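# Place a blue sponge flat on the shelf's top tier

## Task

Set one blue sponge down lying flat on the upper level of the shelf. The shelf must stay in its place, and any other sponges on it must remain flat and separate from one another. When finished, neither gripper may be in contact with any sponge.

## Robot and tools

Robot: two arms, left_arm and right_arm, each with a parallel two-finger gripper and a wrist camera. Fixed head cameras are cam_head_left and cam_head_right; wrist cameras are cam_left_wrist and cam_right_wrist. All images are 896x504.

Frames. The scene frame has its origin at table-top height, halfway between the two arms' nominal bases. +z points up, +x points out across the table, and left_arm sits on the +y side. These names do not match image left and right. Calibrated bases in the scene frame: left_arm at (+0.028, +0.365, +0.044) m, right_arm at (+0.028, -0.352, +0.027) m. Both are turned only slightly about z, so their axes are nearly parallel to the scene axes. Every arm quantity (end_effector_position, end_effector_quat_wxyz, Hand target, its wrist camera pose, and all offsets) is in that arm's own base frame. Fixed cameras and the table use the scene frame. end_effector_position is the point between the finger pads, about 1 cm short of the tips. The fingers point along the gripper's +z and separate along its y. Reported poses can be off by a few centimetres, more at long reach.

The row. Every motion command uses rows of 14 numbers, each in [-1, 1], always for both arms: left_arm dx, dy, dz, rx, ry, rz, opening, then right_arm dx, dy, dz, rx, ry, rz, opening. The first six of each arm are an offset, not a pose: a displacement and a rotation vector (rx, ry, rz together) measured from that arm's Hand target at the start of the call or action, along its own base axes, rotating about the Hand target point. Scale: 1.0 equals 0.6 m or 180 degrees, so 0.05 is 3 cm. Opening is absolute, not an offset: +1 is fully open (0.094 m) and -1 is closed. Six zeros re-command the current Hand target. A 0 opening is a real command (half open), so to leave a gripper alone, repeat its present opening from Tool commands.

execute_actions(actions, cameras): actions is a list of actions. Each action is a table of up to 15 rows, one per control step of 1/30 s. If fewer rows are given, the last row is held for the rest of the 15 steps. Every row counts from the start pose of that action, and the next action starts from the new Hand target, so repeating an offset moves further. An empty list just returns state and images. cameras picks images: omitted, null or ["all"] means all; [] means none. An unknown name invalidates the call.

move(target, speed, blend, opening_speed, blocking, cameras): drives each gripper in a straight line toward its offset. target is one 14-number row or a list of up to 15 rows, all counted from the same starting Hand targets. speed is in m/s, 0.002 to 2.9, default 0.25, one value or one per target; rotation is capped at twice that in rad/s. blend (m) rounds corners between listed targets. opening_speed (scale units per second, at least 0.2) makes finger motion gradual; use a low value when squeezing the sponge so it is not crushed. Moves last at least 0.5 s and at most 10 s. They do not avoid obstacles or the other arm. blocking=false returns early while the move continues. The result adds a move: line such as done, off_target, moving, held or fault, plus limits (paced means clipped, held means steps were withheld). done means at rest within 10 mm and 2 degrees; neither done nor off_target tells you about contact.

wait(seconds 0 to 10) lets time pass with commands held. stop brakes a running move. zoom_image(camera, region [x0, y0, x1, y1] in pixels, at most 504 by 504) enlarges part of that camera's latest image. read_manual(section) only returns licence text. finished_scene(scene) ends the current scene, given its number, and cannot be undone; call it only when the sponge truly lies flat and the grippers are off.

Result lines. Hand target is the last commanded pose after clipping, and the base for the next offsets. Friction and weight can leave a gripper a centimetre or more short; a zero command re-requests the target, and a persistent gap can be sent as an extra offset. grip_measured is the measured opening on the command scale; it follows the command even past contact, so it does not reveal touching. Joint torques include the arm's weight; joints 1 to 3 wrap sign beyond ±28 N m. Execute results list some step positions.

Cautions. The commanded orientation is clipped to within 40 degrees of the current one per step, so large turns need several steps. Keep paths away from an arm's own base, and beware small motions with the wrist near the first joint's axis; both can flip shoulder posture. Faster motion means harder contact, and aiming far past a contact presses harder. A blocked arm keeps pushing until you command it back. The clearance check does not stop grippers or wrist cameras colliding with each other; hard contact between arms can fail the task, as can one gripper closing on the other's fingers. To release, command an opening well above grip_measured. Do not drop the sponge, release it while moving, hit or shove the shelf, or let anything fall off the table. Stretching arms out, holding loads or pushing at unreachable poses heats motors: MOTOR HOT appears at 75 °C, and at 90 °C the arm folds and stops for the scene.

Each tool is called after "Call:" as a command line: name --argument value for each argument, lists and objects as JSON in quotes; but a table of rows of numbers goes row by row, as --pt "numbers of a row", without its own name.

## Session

Call:
execute_actions --actions '[]'

Scene clock: 0.00 s.
left_arm: end_effector_position=(+0.4062, +0.0450, +0.1053) grip_measured=+1.000 end_effector_quat_wxyz=(+0.570, -0.097, +0.805, +0.133) | right_arm: end_effector_position=(+0.4027, -0.0245, +0.1138) grip_measured=+1.000 end_effector_quat_wxyz=(+0.606, +0.063, +0.791, -0.059)
Joint positions: left_arm=[-0.056 1.587 0.449 0.792 -0.383 -0.025 0.094] | right_arm=[0.02 1.559 0.378 0.914 0.19 0.035 0.094]
Joint velocities: within noise
Joint torques (N m): no reading
Motor temperatures (°C): left_arm=[26 27 28 25 24 27 28] | right_arm=[27 29 26 27 27 28 28]
Heat: left arm: 28 °C; right arm: 29 °C.
Hand target: left_arm +0.4116, +0.0458, +0.1221; +0.590, -0.105, +0.790, +0.131 | right_arm +0.4073, -0.0259, +0.1300; +0.624, +0.070, +0.776, -0.058
Tool commands: left_gripper/opening=+1.0 right_gripper/opening=+1.0

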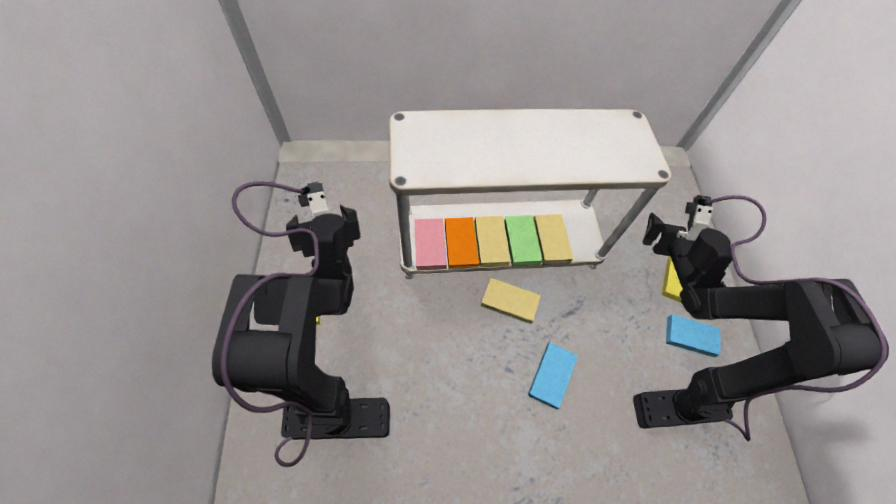

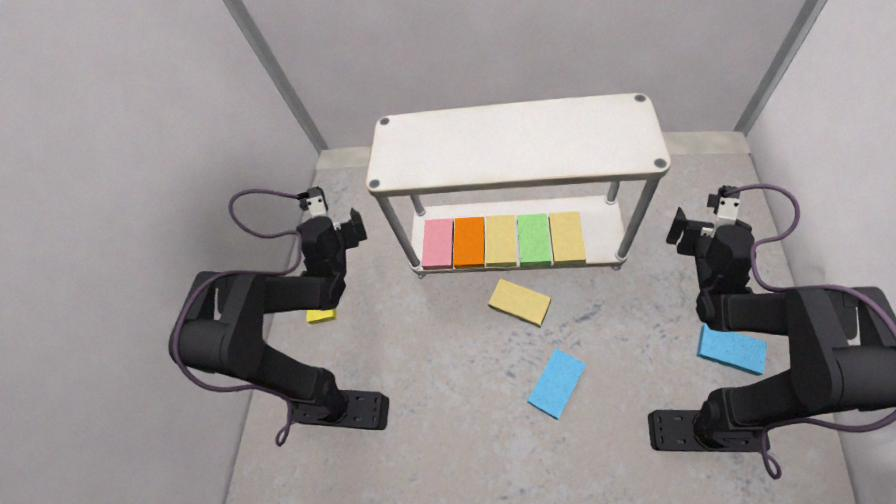

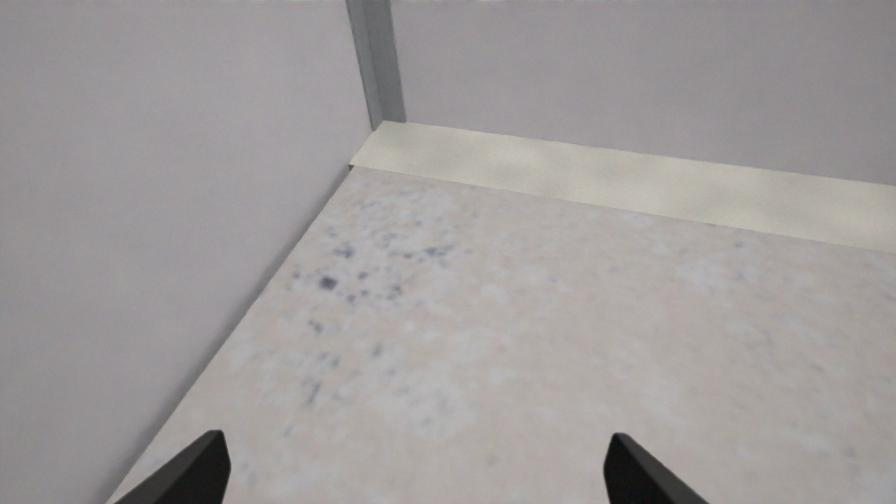

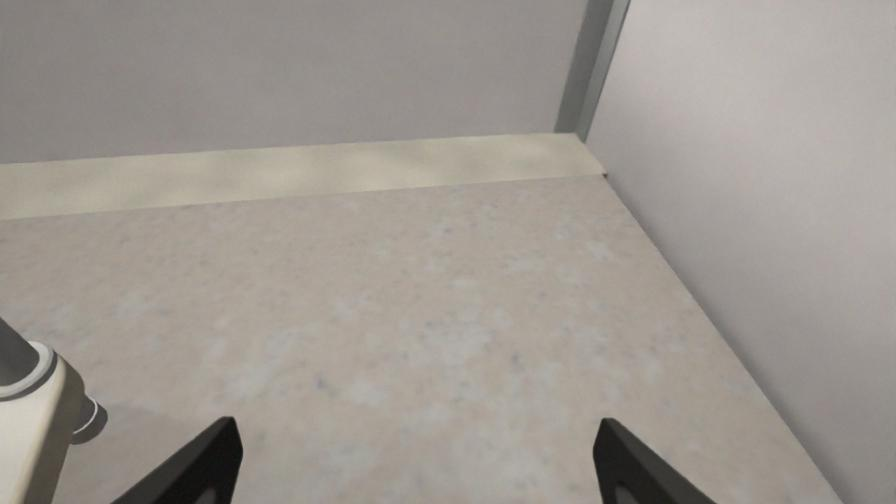

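Call:
move --pt "-0.186 -0.41 0.263 -0.019 0.28 -0.196 1 0 0 0 0 0 0 1" --pt "-0.65 -0.735 0.155 -0.019 0.28 -0.196 1 0 0 0 0 0 0 1" --speed 0.45 --blend 0.08

Scene clock: 5.00 s.
left_arm: end_effector_position=(+0.0117, -0.3908, +0.2029) grip_measured=+1.000 end_effector_quat_wxyz=(+0.192, +0.194, +0.962, -0.032) | right_arm: end_effector_position=(+0.4021, -0.0304, +0.1139) grip_measured=+1.000 end_effector_quat_wxyz=(+0.605, +0.072, +0.790, -0.064)
Joint positions: left_arm=[-1.714 1.975 2.042 -1.549 -0.381 -1.298 0.094] | right_arm=[0.009 1.559 0.378 0.914 0.199 0.039 0.094]
Joint velocities: within noise
Joint torques (N m): left_arm=[0.61 -6.5 8.03 0.23 -0.56 -0.09] | right_arm=[0.34 -5.91 5.15 2.2 -0.09 -0.02]
Motor temperatures (°C): left_arm=[26 27 29 26 25 27 28] | right_arm=[27 29 27 29 27 28 28]
Heat: left arm: 29 °C; right arm: 29 °C.
Hand target: left_arm +0.0216, -0.3952, +0.2151; +0.211, +0.179, +0.960, -0.039 | right_arm +0.4073, -0.0259, +0.1300; +0.624, +0.070, +0.776, -0.058
Off the commanded pose: left_arm 0.016 m, 3 deg | right_arm 0.018 m, 3 deg.
joint sent to its limit (left arm) — joint 4 (wrist pitch), lower limit. The joint targets are off in position, not in orientation.
move: off_target (left_arm, right_arm)

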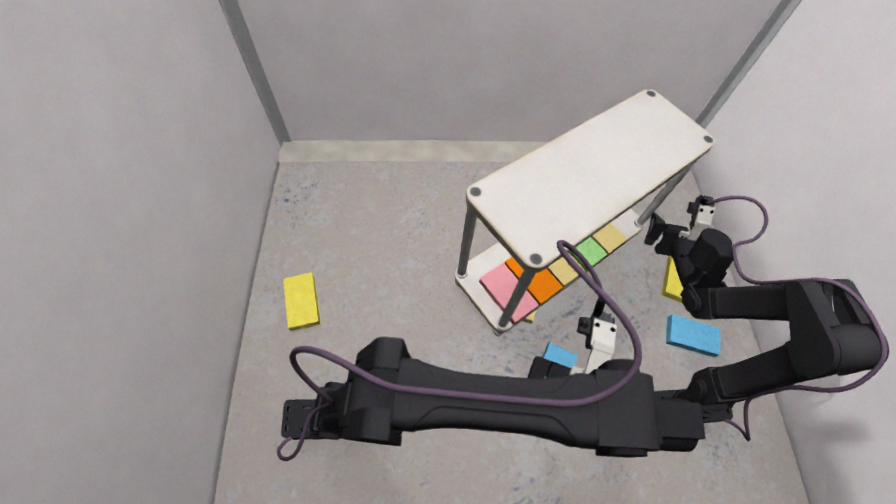

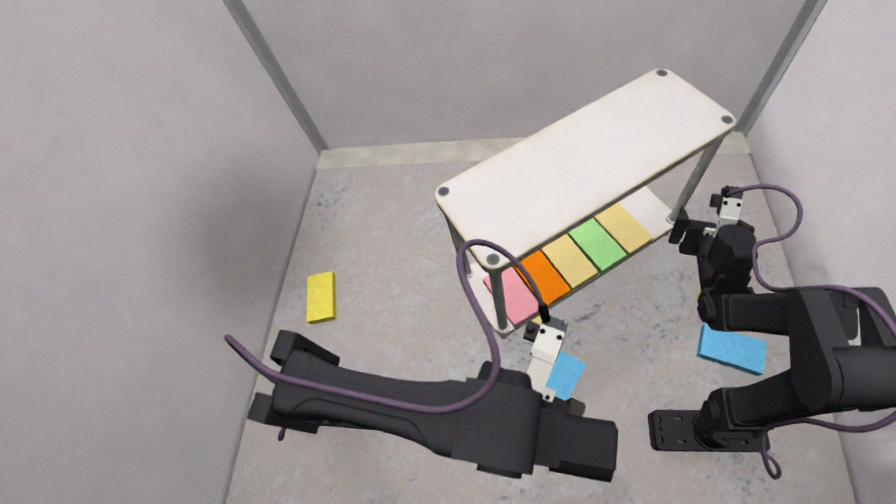

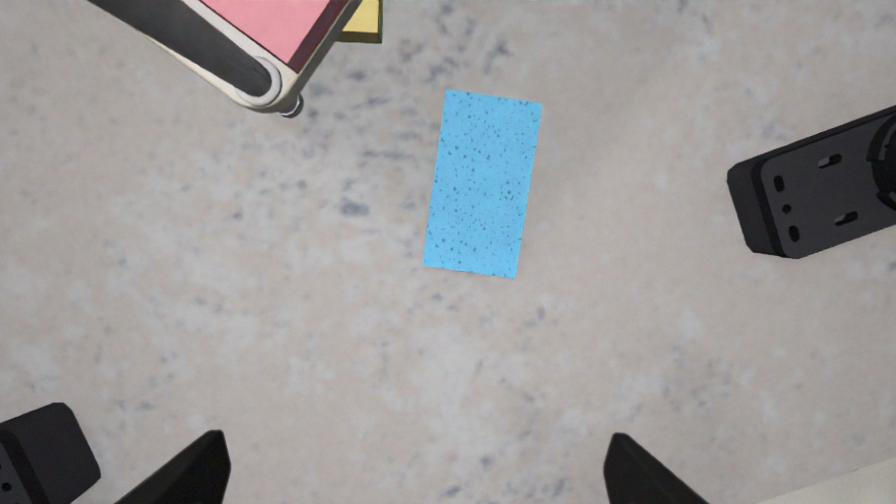

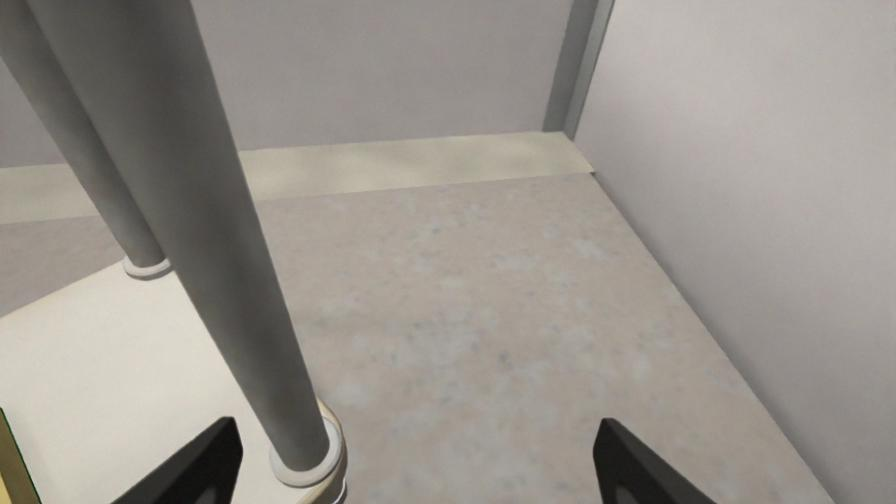

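Call:
move --pt "0.014 0.059 0.141 0 0 0 1 0 0 0 0 0 0 1" --pt "0.114 0.309 0.141 0 0 -0.1056 1 0 0 0 0 0 0 1" --speed 0.25 --blend 0.03

Scene clock: 11.07 s.
left_arm: end_effector_position=(+0.0911, -0.2143, +0.3029) grip_measured=+1.000 end_effector_quat_wxyz=(+0.225, +0.331, +0.909, -0.114) | right_arm: end_effector_position=(+0.4021, -0.0304, +0.1139) grip_measured=+1.000 end_effector_quat_wxyz=(+0.605, +0.071, +0.790, -0.065)
Joint positions: left_arm=[-1.37 1.207 1.636 -1.555 -0.259 -0.613 0.094] | right_arm=[0.009 1.559 0.378 0.914 0.199 0.038 0.094]
Joint velocities: within noise
Joint torques (N m): left_arm=[0.44 -1.05 3.18 0.82 -0.07 0.06] | right_arm=[0.32 -5.93 5.15 2.2 -0.09 -0.02]
Motor temperatures (°C): left_arm=[26 28 29 26 25 27 28] | right_arm=[27 30 27 30 27 28 28]
Heat: left arm: 29 °C; right arm: 30 °C.
Hand target: left_arm +0.0900, -0.2098, +0.2997; +0.201, +0.335, +0.917, -0.073 | right_arm +0.4073, -0.0259, +0.1300; +0.624, +0.070, +0.776, -0.058
Off the commanded pose: left_arm 0.006 m, 6 deg | right_arm 0.018 m, 3 deg.
joint sent to its limit (left arm) — joint 4 (wrist pitch), lower limit. The joint targets are off in position and orientation.
move: off_target (left_arm, right_arm)

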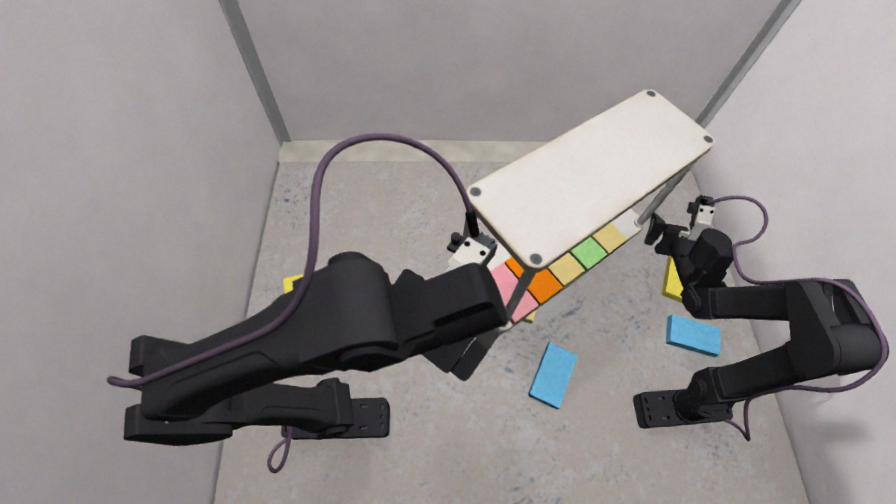

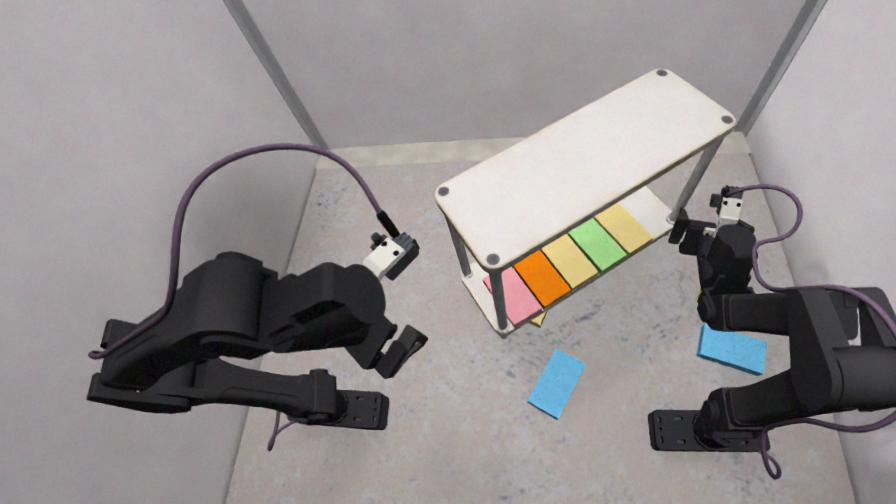

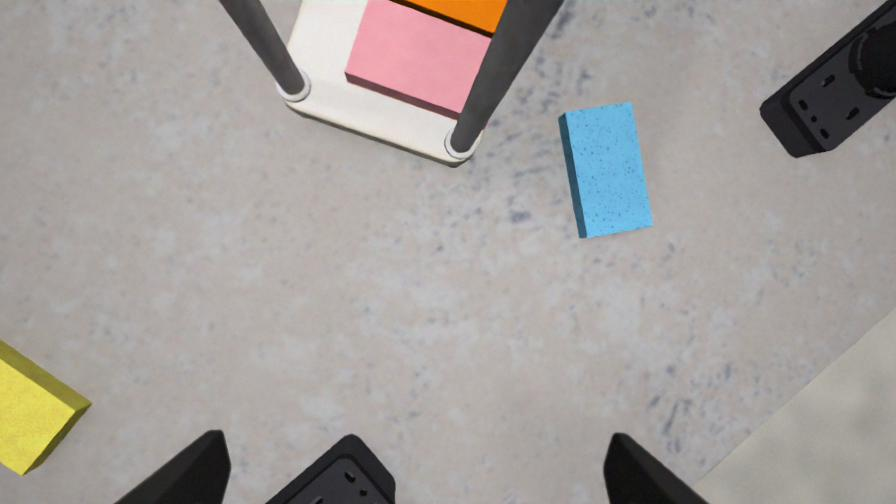

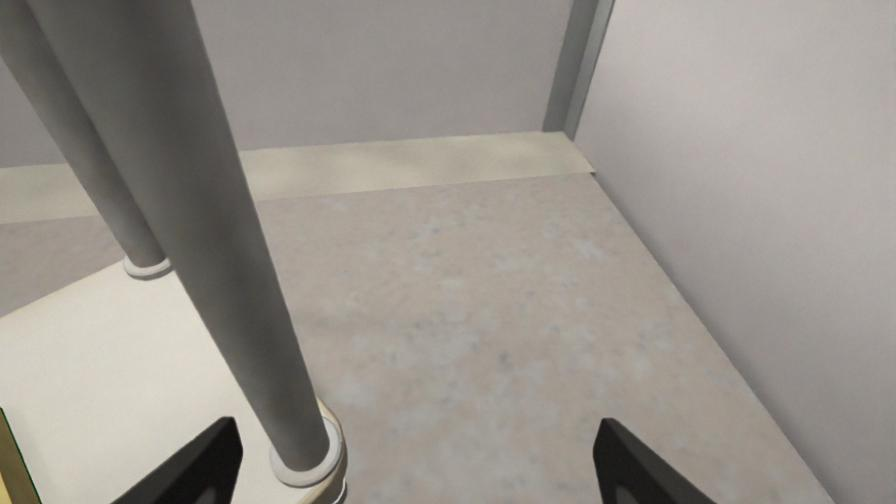

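Call:
move --target '[0.2725,-0.008,-0.316,-0.2036,-0.2426,0,1,-0.035,0.068,0,0,0,0.06,1]' --speed 0.2

Scene clock: 15.97 s.
left_arm: end_effector_position=(+0.2520, -0.2160, +0.0968) grip_measured=+1.000 end_effector_quat_wxyz=(+0.593, +0.263, +0.730, -0.217) | right_arm: end_effector_position=(+0.3892, +0.0099, +0.1203) grip_measured=+1.000 end_effector_quat_wxyz=(+0.615, +0.006, +0.788, +0.000)
Joint positions: left_arm=[-0.728 1.472 0.045 1.222 -0.03 -0.011 0.094] | right_arm=[0.048 1.478 0.318 0.914 0.055 0.021 0.094]
Joint velocities: within noise
Joint torques (N m): left_arm=[0.55 -1.58 2.18 2.32 0.11 0.05] | right_arm=[0.4 -6.41 3.34 2.15 -0.11 -0.07]
Motor temperatures (°C): left_arm=[26 28 29 27 25 27 28] | right_arm=[27 30 27 31 27 28 28]
Heat: left arm: 29 °C; right arm: 31 °C.
Hand target: left_arm +0.2535, -0.2146, +0.1101; +0.615, +0.260, +0.710, -0.223 | right_arm +0.3863, +0.0149, +0.1300; +0.627, -0.004, +0.779, +0.001
Off the commanded pose: left_arm 0.013 m, 4 deg | right_arm 0.011 m, 2 deg.
move: off_target (left_arm, right_arm)

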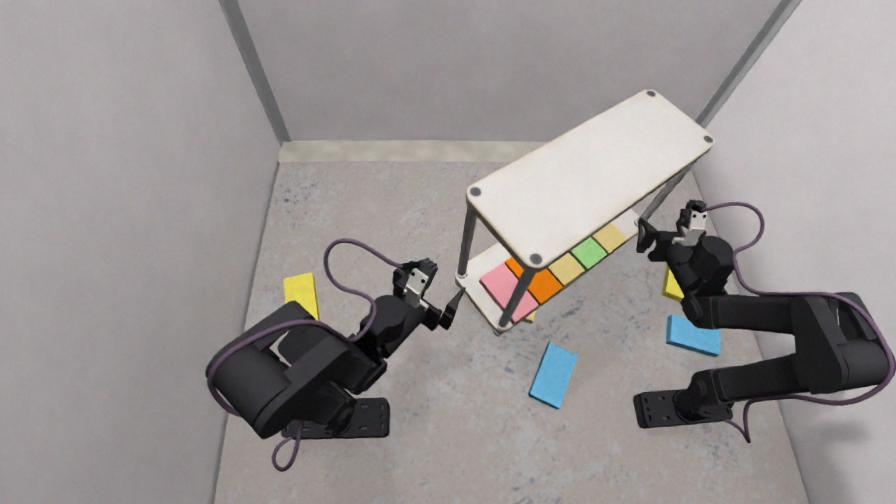

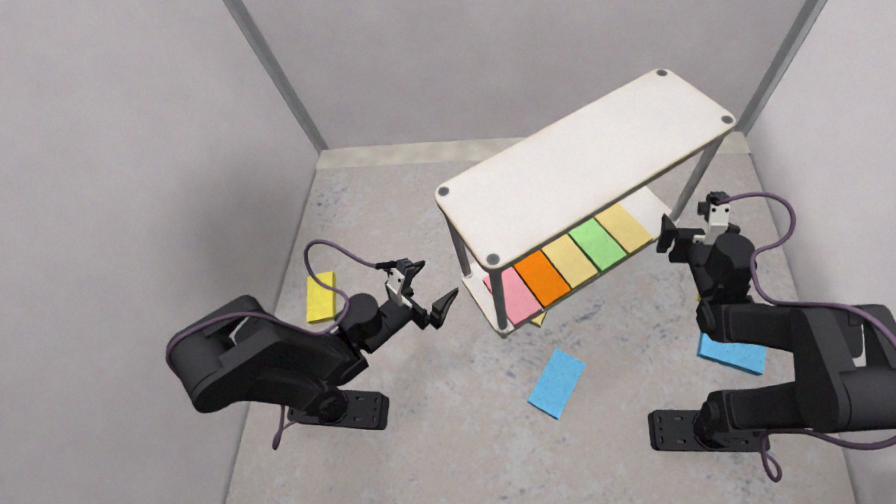

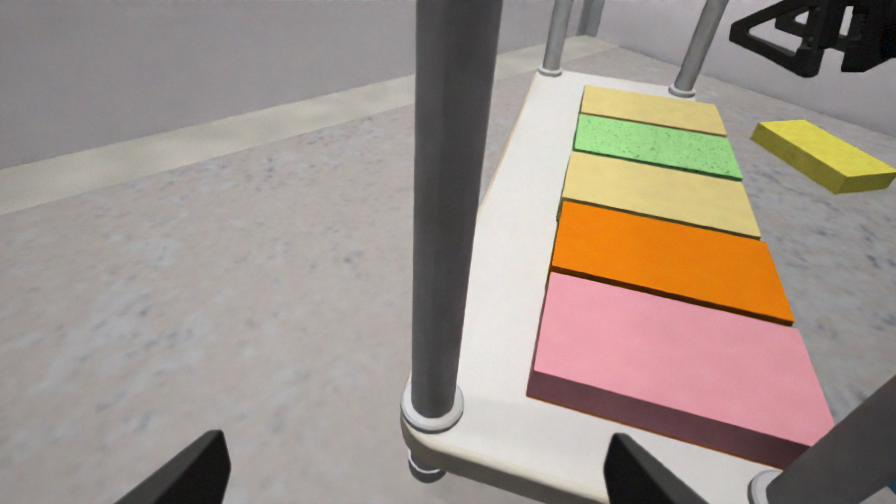

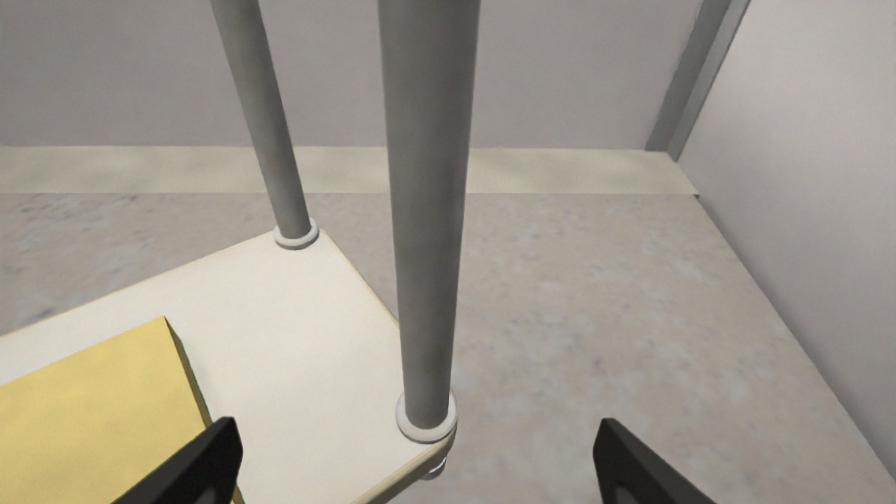

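Call:
move --pt "0.095 -0.077 0 0 0 0 1 0.103 -0.005 0 0 0 0 1" --pt "0.095 -0.077 0 0 0 0 -0.5 0.103 -0.005 0 0 0 0 -0.5" --speed 0.15 --opening_speed 0.8

Scene clock: 19.83 s.
left_arm: end_effector_position=(+0.2982, -0.2576, +0.0898) grip_measured=-0.497 end_effector_quat_wxyz=(+0.586, +0.271, +0.731, -0.220) | right_arm: end_effector_position=(+0.4365, +0.0094, +0.1114) grip_measured=-0.497 end_effector_quat_wxyz=(+0.607, +0.000, +0.795, -0.002)
Joint positions: left_arm=[-0.715 1.73 0.281 1.231 -0.001 -0.004 0.024] | right_arm=[0.034 1.679 0.497 0.914 0.036 0.006 0.024]
Joint velocities: within noise
Joint torques (N m): left_arm=[0.53 -3.4 5.3 2.08 0.02 0.04] | right_arm=[-0.51 -5.76 7.05 2.17 -0.12 -0.07]
Motor temperatures (°C): left_arm=[26 28 29 28 25 27 28] | right_arm=[27 30 27 32 27 28 28]
Heat: left arm: 29 °C; right arm: 32 °C.
Hand target: left_arm +0.3105, -0.2608, +0.1101; +0.615, +0.260, +0.710, -0.223 | right_arm +0.4481, +0.0119, +0.1300; +0.627, -0.004, +0.779, +0.001
Off the commanded pose: left_arm 0.024 m, 4 deg | right_arm 0.022 m, 3 deg.
move: off_target (left_arm, right_arm); target 2's new opening was sent with left_arm's hand 0.023 m and 4 deg from that target

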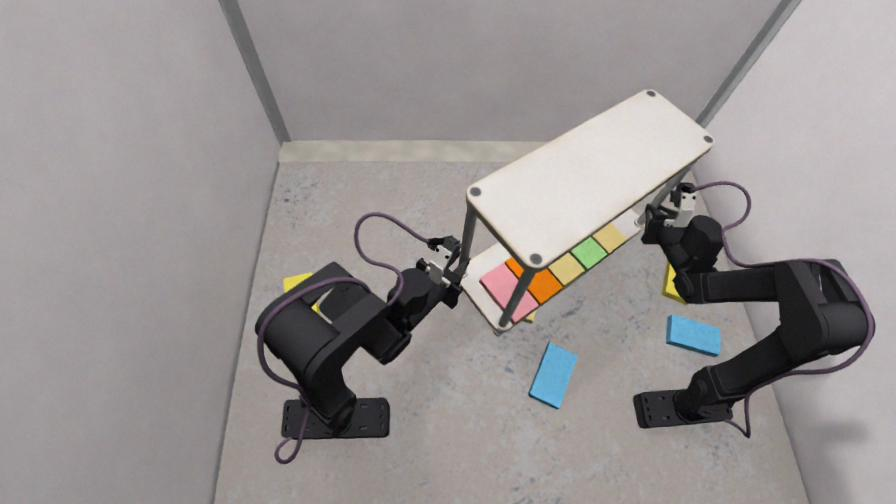

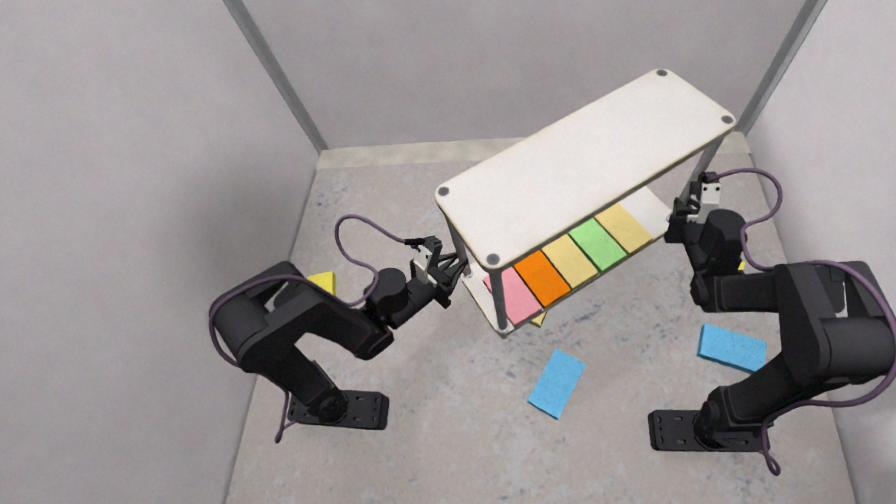

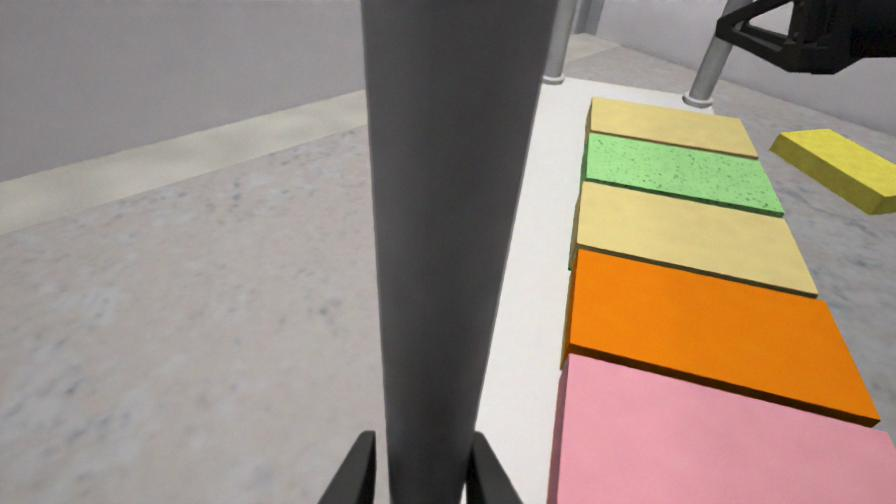

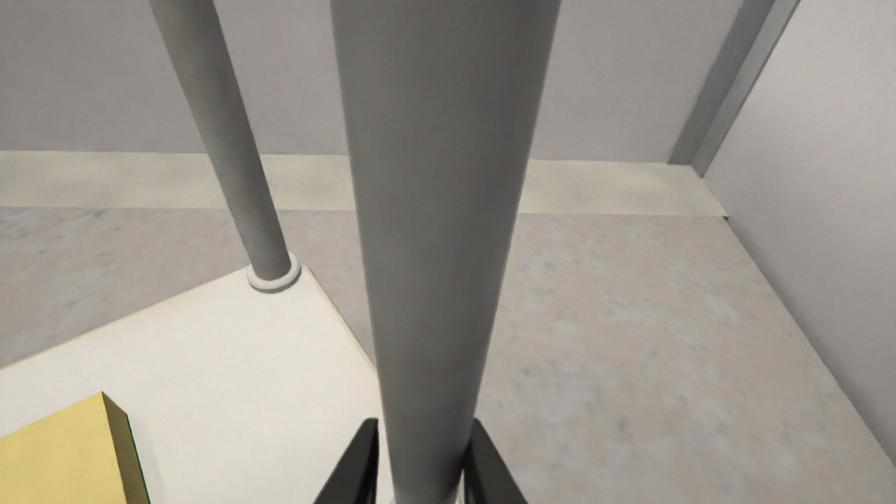

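Call:
move --pt "0 0 0 0 0 0 -0.2 0 0 0 0 0 0 -0.2" --pt "0.025 -0.021 0.01 0 0 0 -0.2 0.037 0.003 0.01 0 0 0 -0.2" --pt "0.025 -0.021 0.01 0 0 0 -0.7 0.037 0.003 0.01 0 0 0 -0.7" --speed 0.1 --opening_speed 0.8

Scene clock: 23.23 s.
left_arm: end_effector_position=(+0.3133, -0.2729, +0.1088) grip_measured=-0.629 end_effector_quat_wxyz=(+0.606, +0.268, +0.712, -0.231) | right_arm: end_effector_position=(+0.4578, +0.0078, +0.1244) grip_measured=-0.621 end_effector_quat_wxyz=(+0.621, -0.001, +0.784, -0.010)
Joint positions: left_arm=[-0.715 1.75 0.36 1.231 0.008 -0.002 0.017] | right_arm=[0.032 1.724 0.579 0.914 0.045 -0.007 0.018]
Joint velocities: within noise
Joint torques (N m): left_arm=[0.61 -3.74 5.94 1.52 -0.08 0.03] | right_arm=[-0.14 -5.89 8.42 1.68 -0.14 0.06]
Motor temperatures (°C): left_arm=[26 28 29 28 25 27 28] | right_arm=[27 30 28 32 27 28 28]
Heat: left arm: 29 °C; right arm: 32 °C.
Hand target: left_arm +0.3255, -0.2734, +0.1161; +0.615, +0.260, +0.710, -0.223 | right_arm +0.4703, +0.0137, +0.1360; +0.627, -0.004, +0.779, +0.001
Off the commanded pose: left_arm 0.014 m, 2 deg | right_arm 0.018 m, 2 deg.
move: off_target (left_arm, right_arm); target 3's new opening was sent with right_arm's hand 0.017 m and 1 deg from that target

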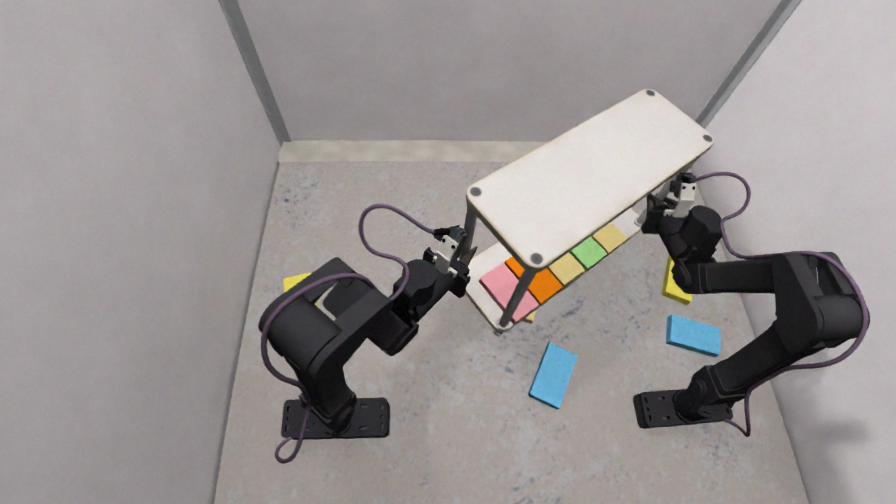

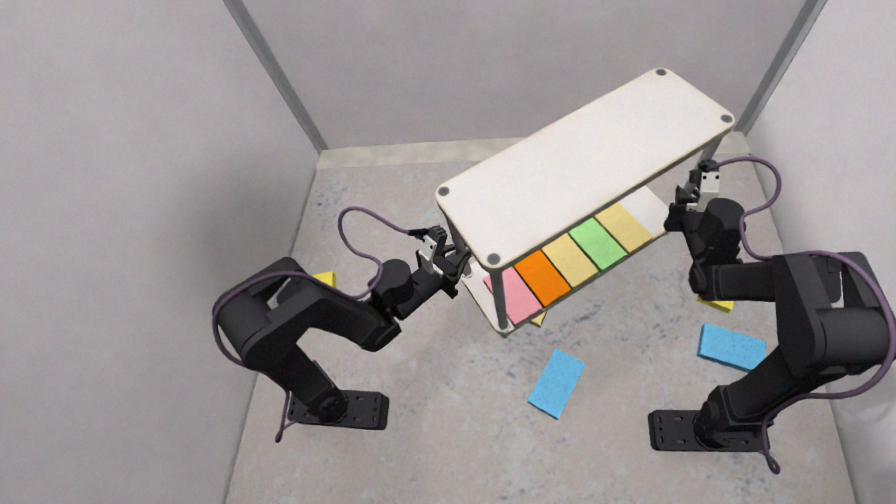

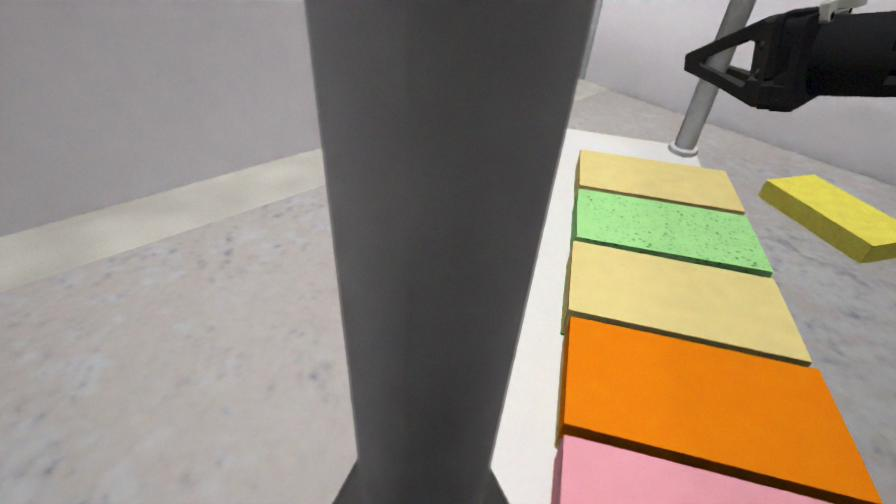

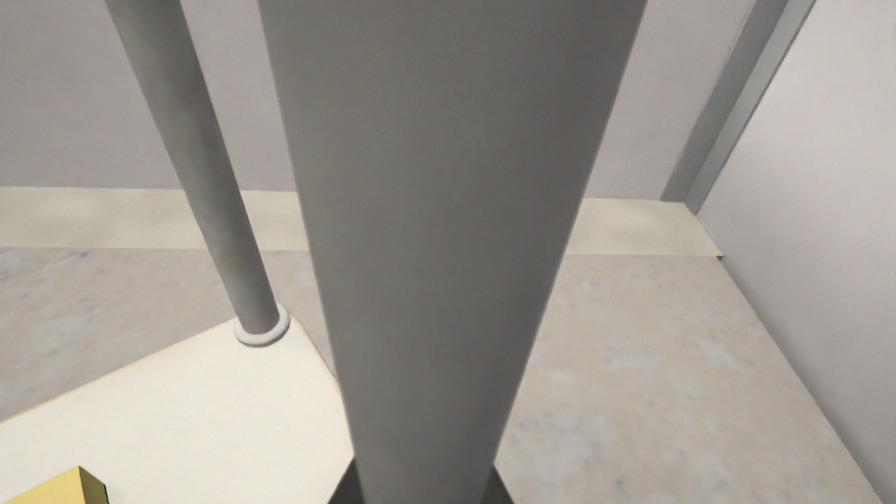

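Call:
move --pt "0.075 0.066 0.003 0 0 0 -0.75 -0.038 0.039 0 0 0 0 -0.75" --pt "0.153 0.1225 0.006 0 0 0 -0.75 -0.078 0.086 0 0 0 0 -0.75" --speed 0.05 --blend 0.01

Scene clock: 27.57 s.
left_arm: end_effector_position=(+0.3894, -0.2147, +0.1092) grip_measured=-0.630 end_effector_quat_wxyz=(+0.599, +0.293, +0.702, -0.248) | right_arm: end_effector_position=(+0.4290, +0.0498, +0.1245) grip_measured=-0.621 end_effector_quat_wxyz=(+0.621, +0.017, +0.784, -0.019)
Joint positions: left_arm=[-0.33 1.848 0.527 1.144 0.452 0.081 0.017] | right_arm=[0.223 1.647 0.493 0.914 0.268 0.056 0.018]
Joint velocities: within noise
Joint torques (N m): left_arm=[1.89 -4.71 7.73 1.35 -0.48 -0.18] | right_arm=[1.62 -9.1 3.47 1.79 -0.29 -0.02]
Motor temperatures (°C): left_arm=[26 28 29 28 25 27 28] | right_arm=[27 31 28 32 27 28 28]
Heat: left arm: 29 °C; right arm: 32 °C.
Hand target: left_arm +0.4173, -0.1999, +0.1197; +0.615, +0.260, +0.710, -0.223 | right_arm +0.4235, +0.0653, +0.1360; +0.627, -0.004, +0.779, +0.001
Off the commanded pose: left_arm 0.033 m, 5 deg | right_arm 0.020 m, 3 deg.
move: off_target (left_arm, right_arm)

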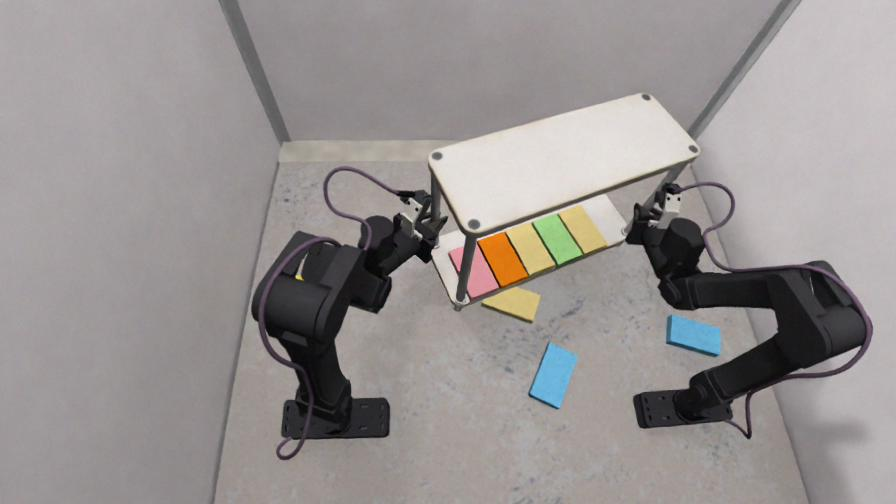

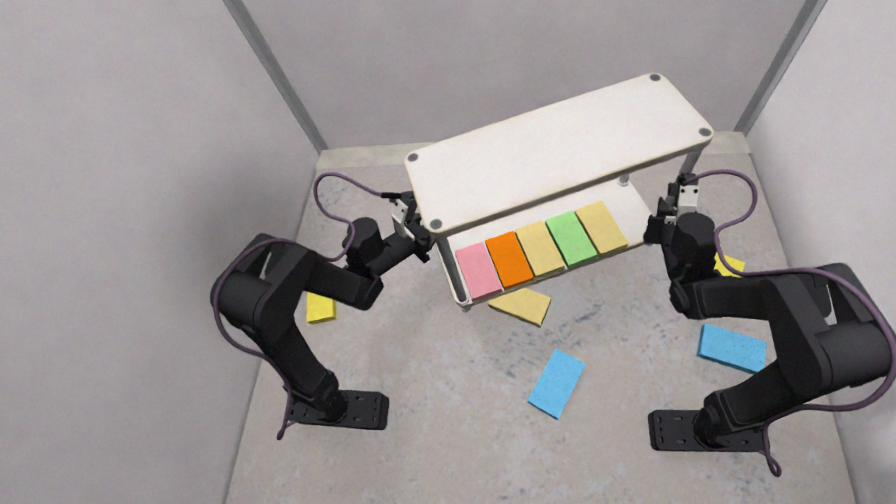

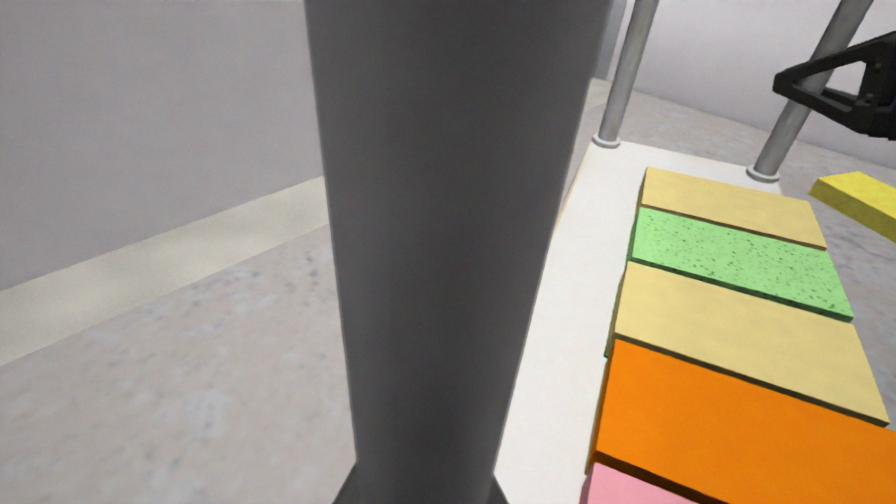

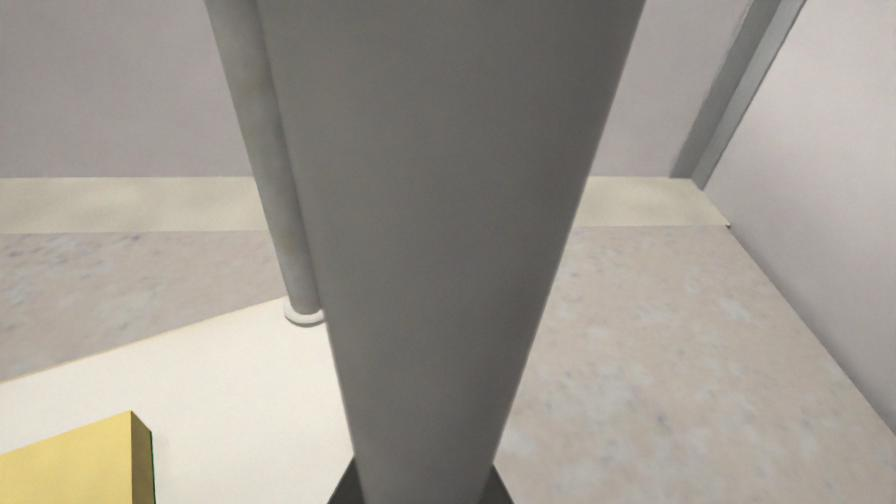

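Call:
move --pt "0.09 0.055 0.003 0 0 0 -0.75 -0.05 0.06 0 0 0 0 -0.75" --pt "0.17 0.1 0.006 0 0 0 -0.75 -0.1 0.12 0 0 0 0 -0.75" --speed 0.05 --blend 0.01

Scene clock: 30.90 s.
left_arm: end_effector_position=(+0.4942, -0.1583, +0.1100) grip_measured=-0.637 end_effector_quat_wxyz=(+0.602, +0.290, +0.703, -0.244) | right_arm: end_effector_position=(+0.3691, +0.1267, +0.1230) grip_measured=-0.622 end_effector_quat_wxyz=(+0.619, +0.014, +0.785, -0.013)
Joint positions: left_arm=[-0.097 2.067 0.921 0.944 0.669 0.133 0.017] | right_arm=[0.594 1.544 0.404 0.85 0.613 0.167 0.018]
Joint velocities: within noise
Joint torques (N m): left_arm=[1.61 -6.87 8.76 1.3 -0.34 -0.3] | right_arm=[1.52 -8.29 3.81 1.73 -0.07 -0.15]
Motor temperatures (°C): left_arm=[26 28 30 28 25 27 28] | right_arm=[27 31 28 32 27 28 29]
Heat: left arm: 30 °C; right arm: 32 °C.
Hand target: left_arm +0.5193, -0.1399, +0.1233; +0.615, +0.260, +0.710, -0.223 | right_arm +0.3635, +0.1373, +0.1360; +0.627, -0.004, +0.779, +0.001
Off the commanded pose: left_arm 0.034 m, 5 deg | right_arm 0.018 m, 3 deg.
move: off_target (left_arm, right_arm)

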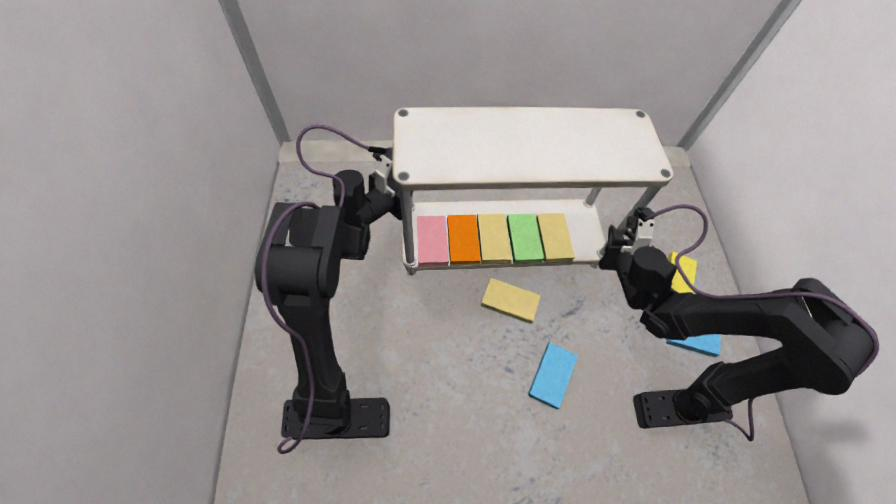

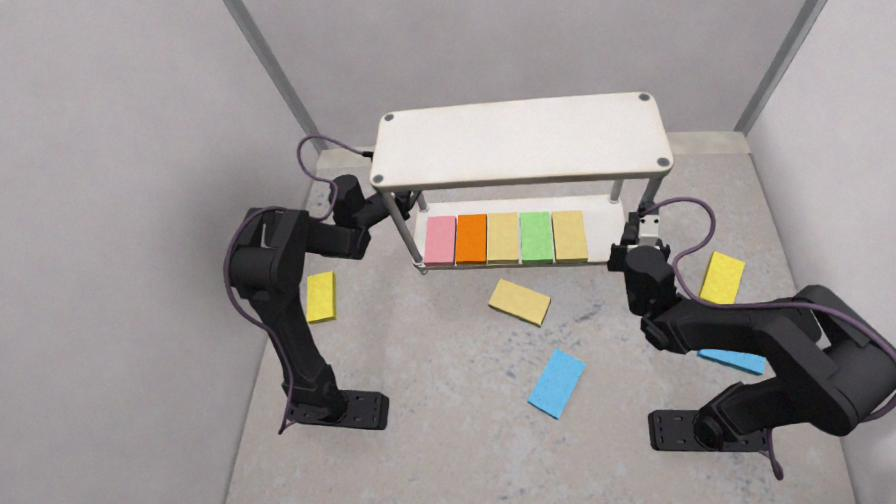

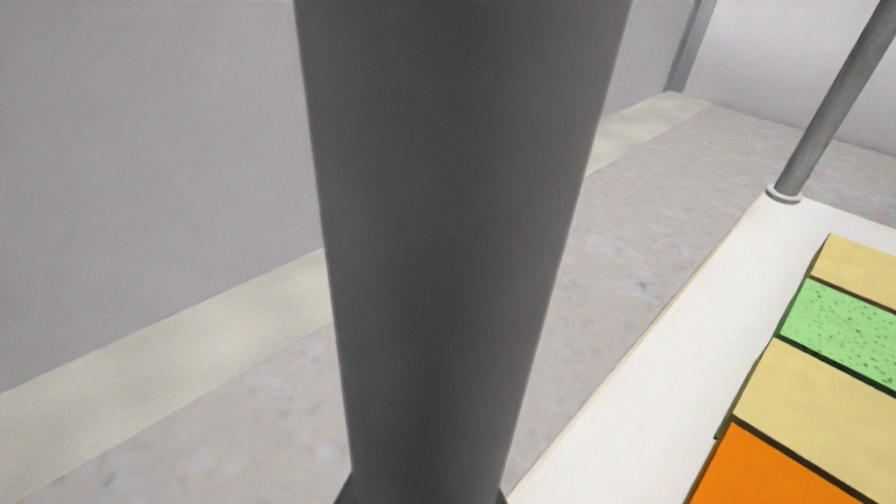

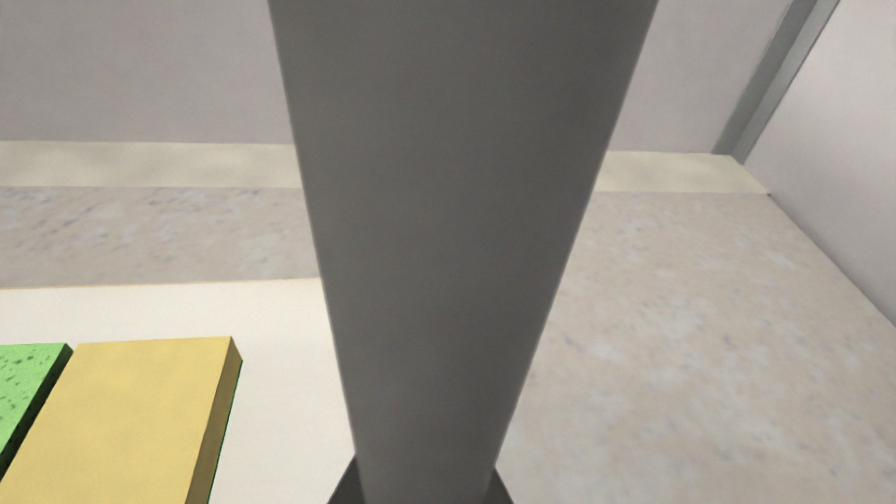

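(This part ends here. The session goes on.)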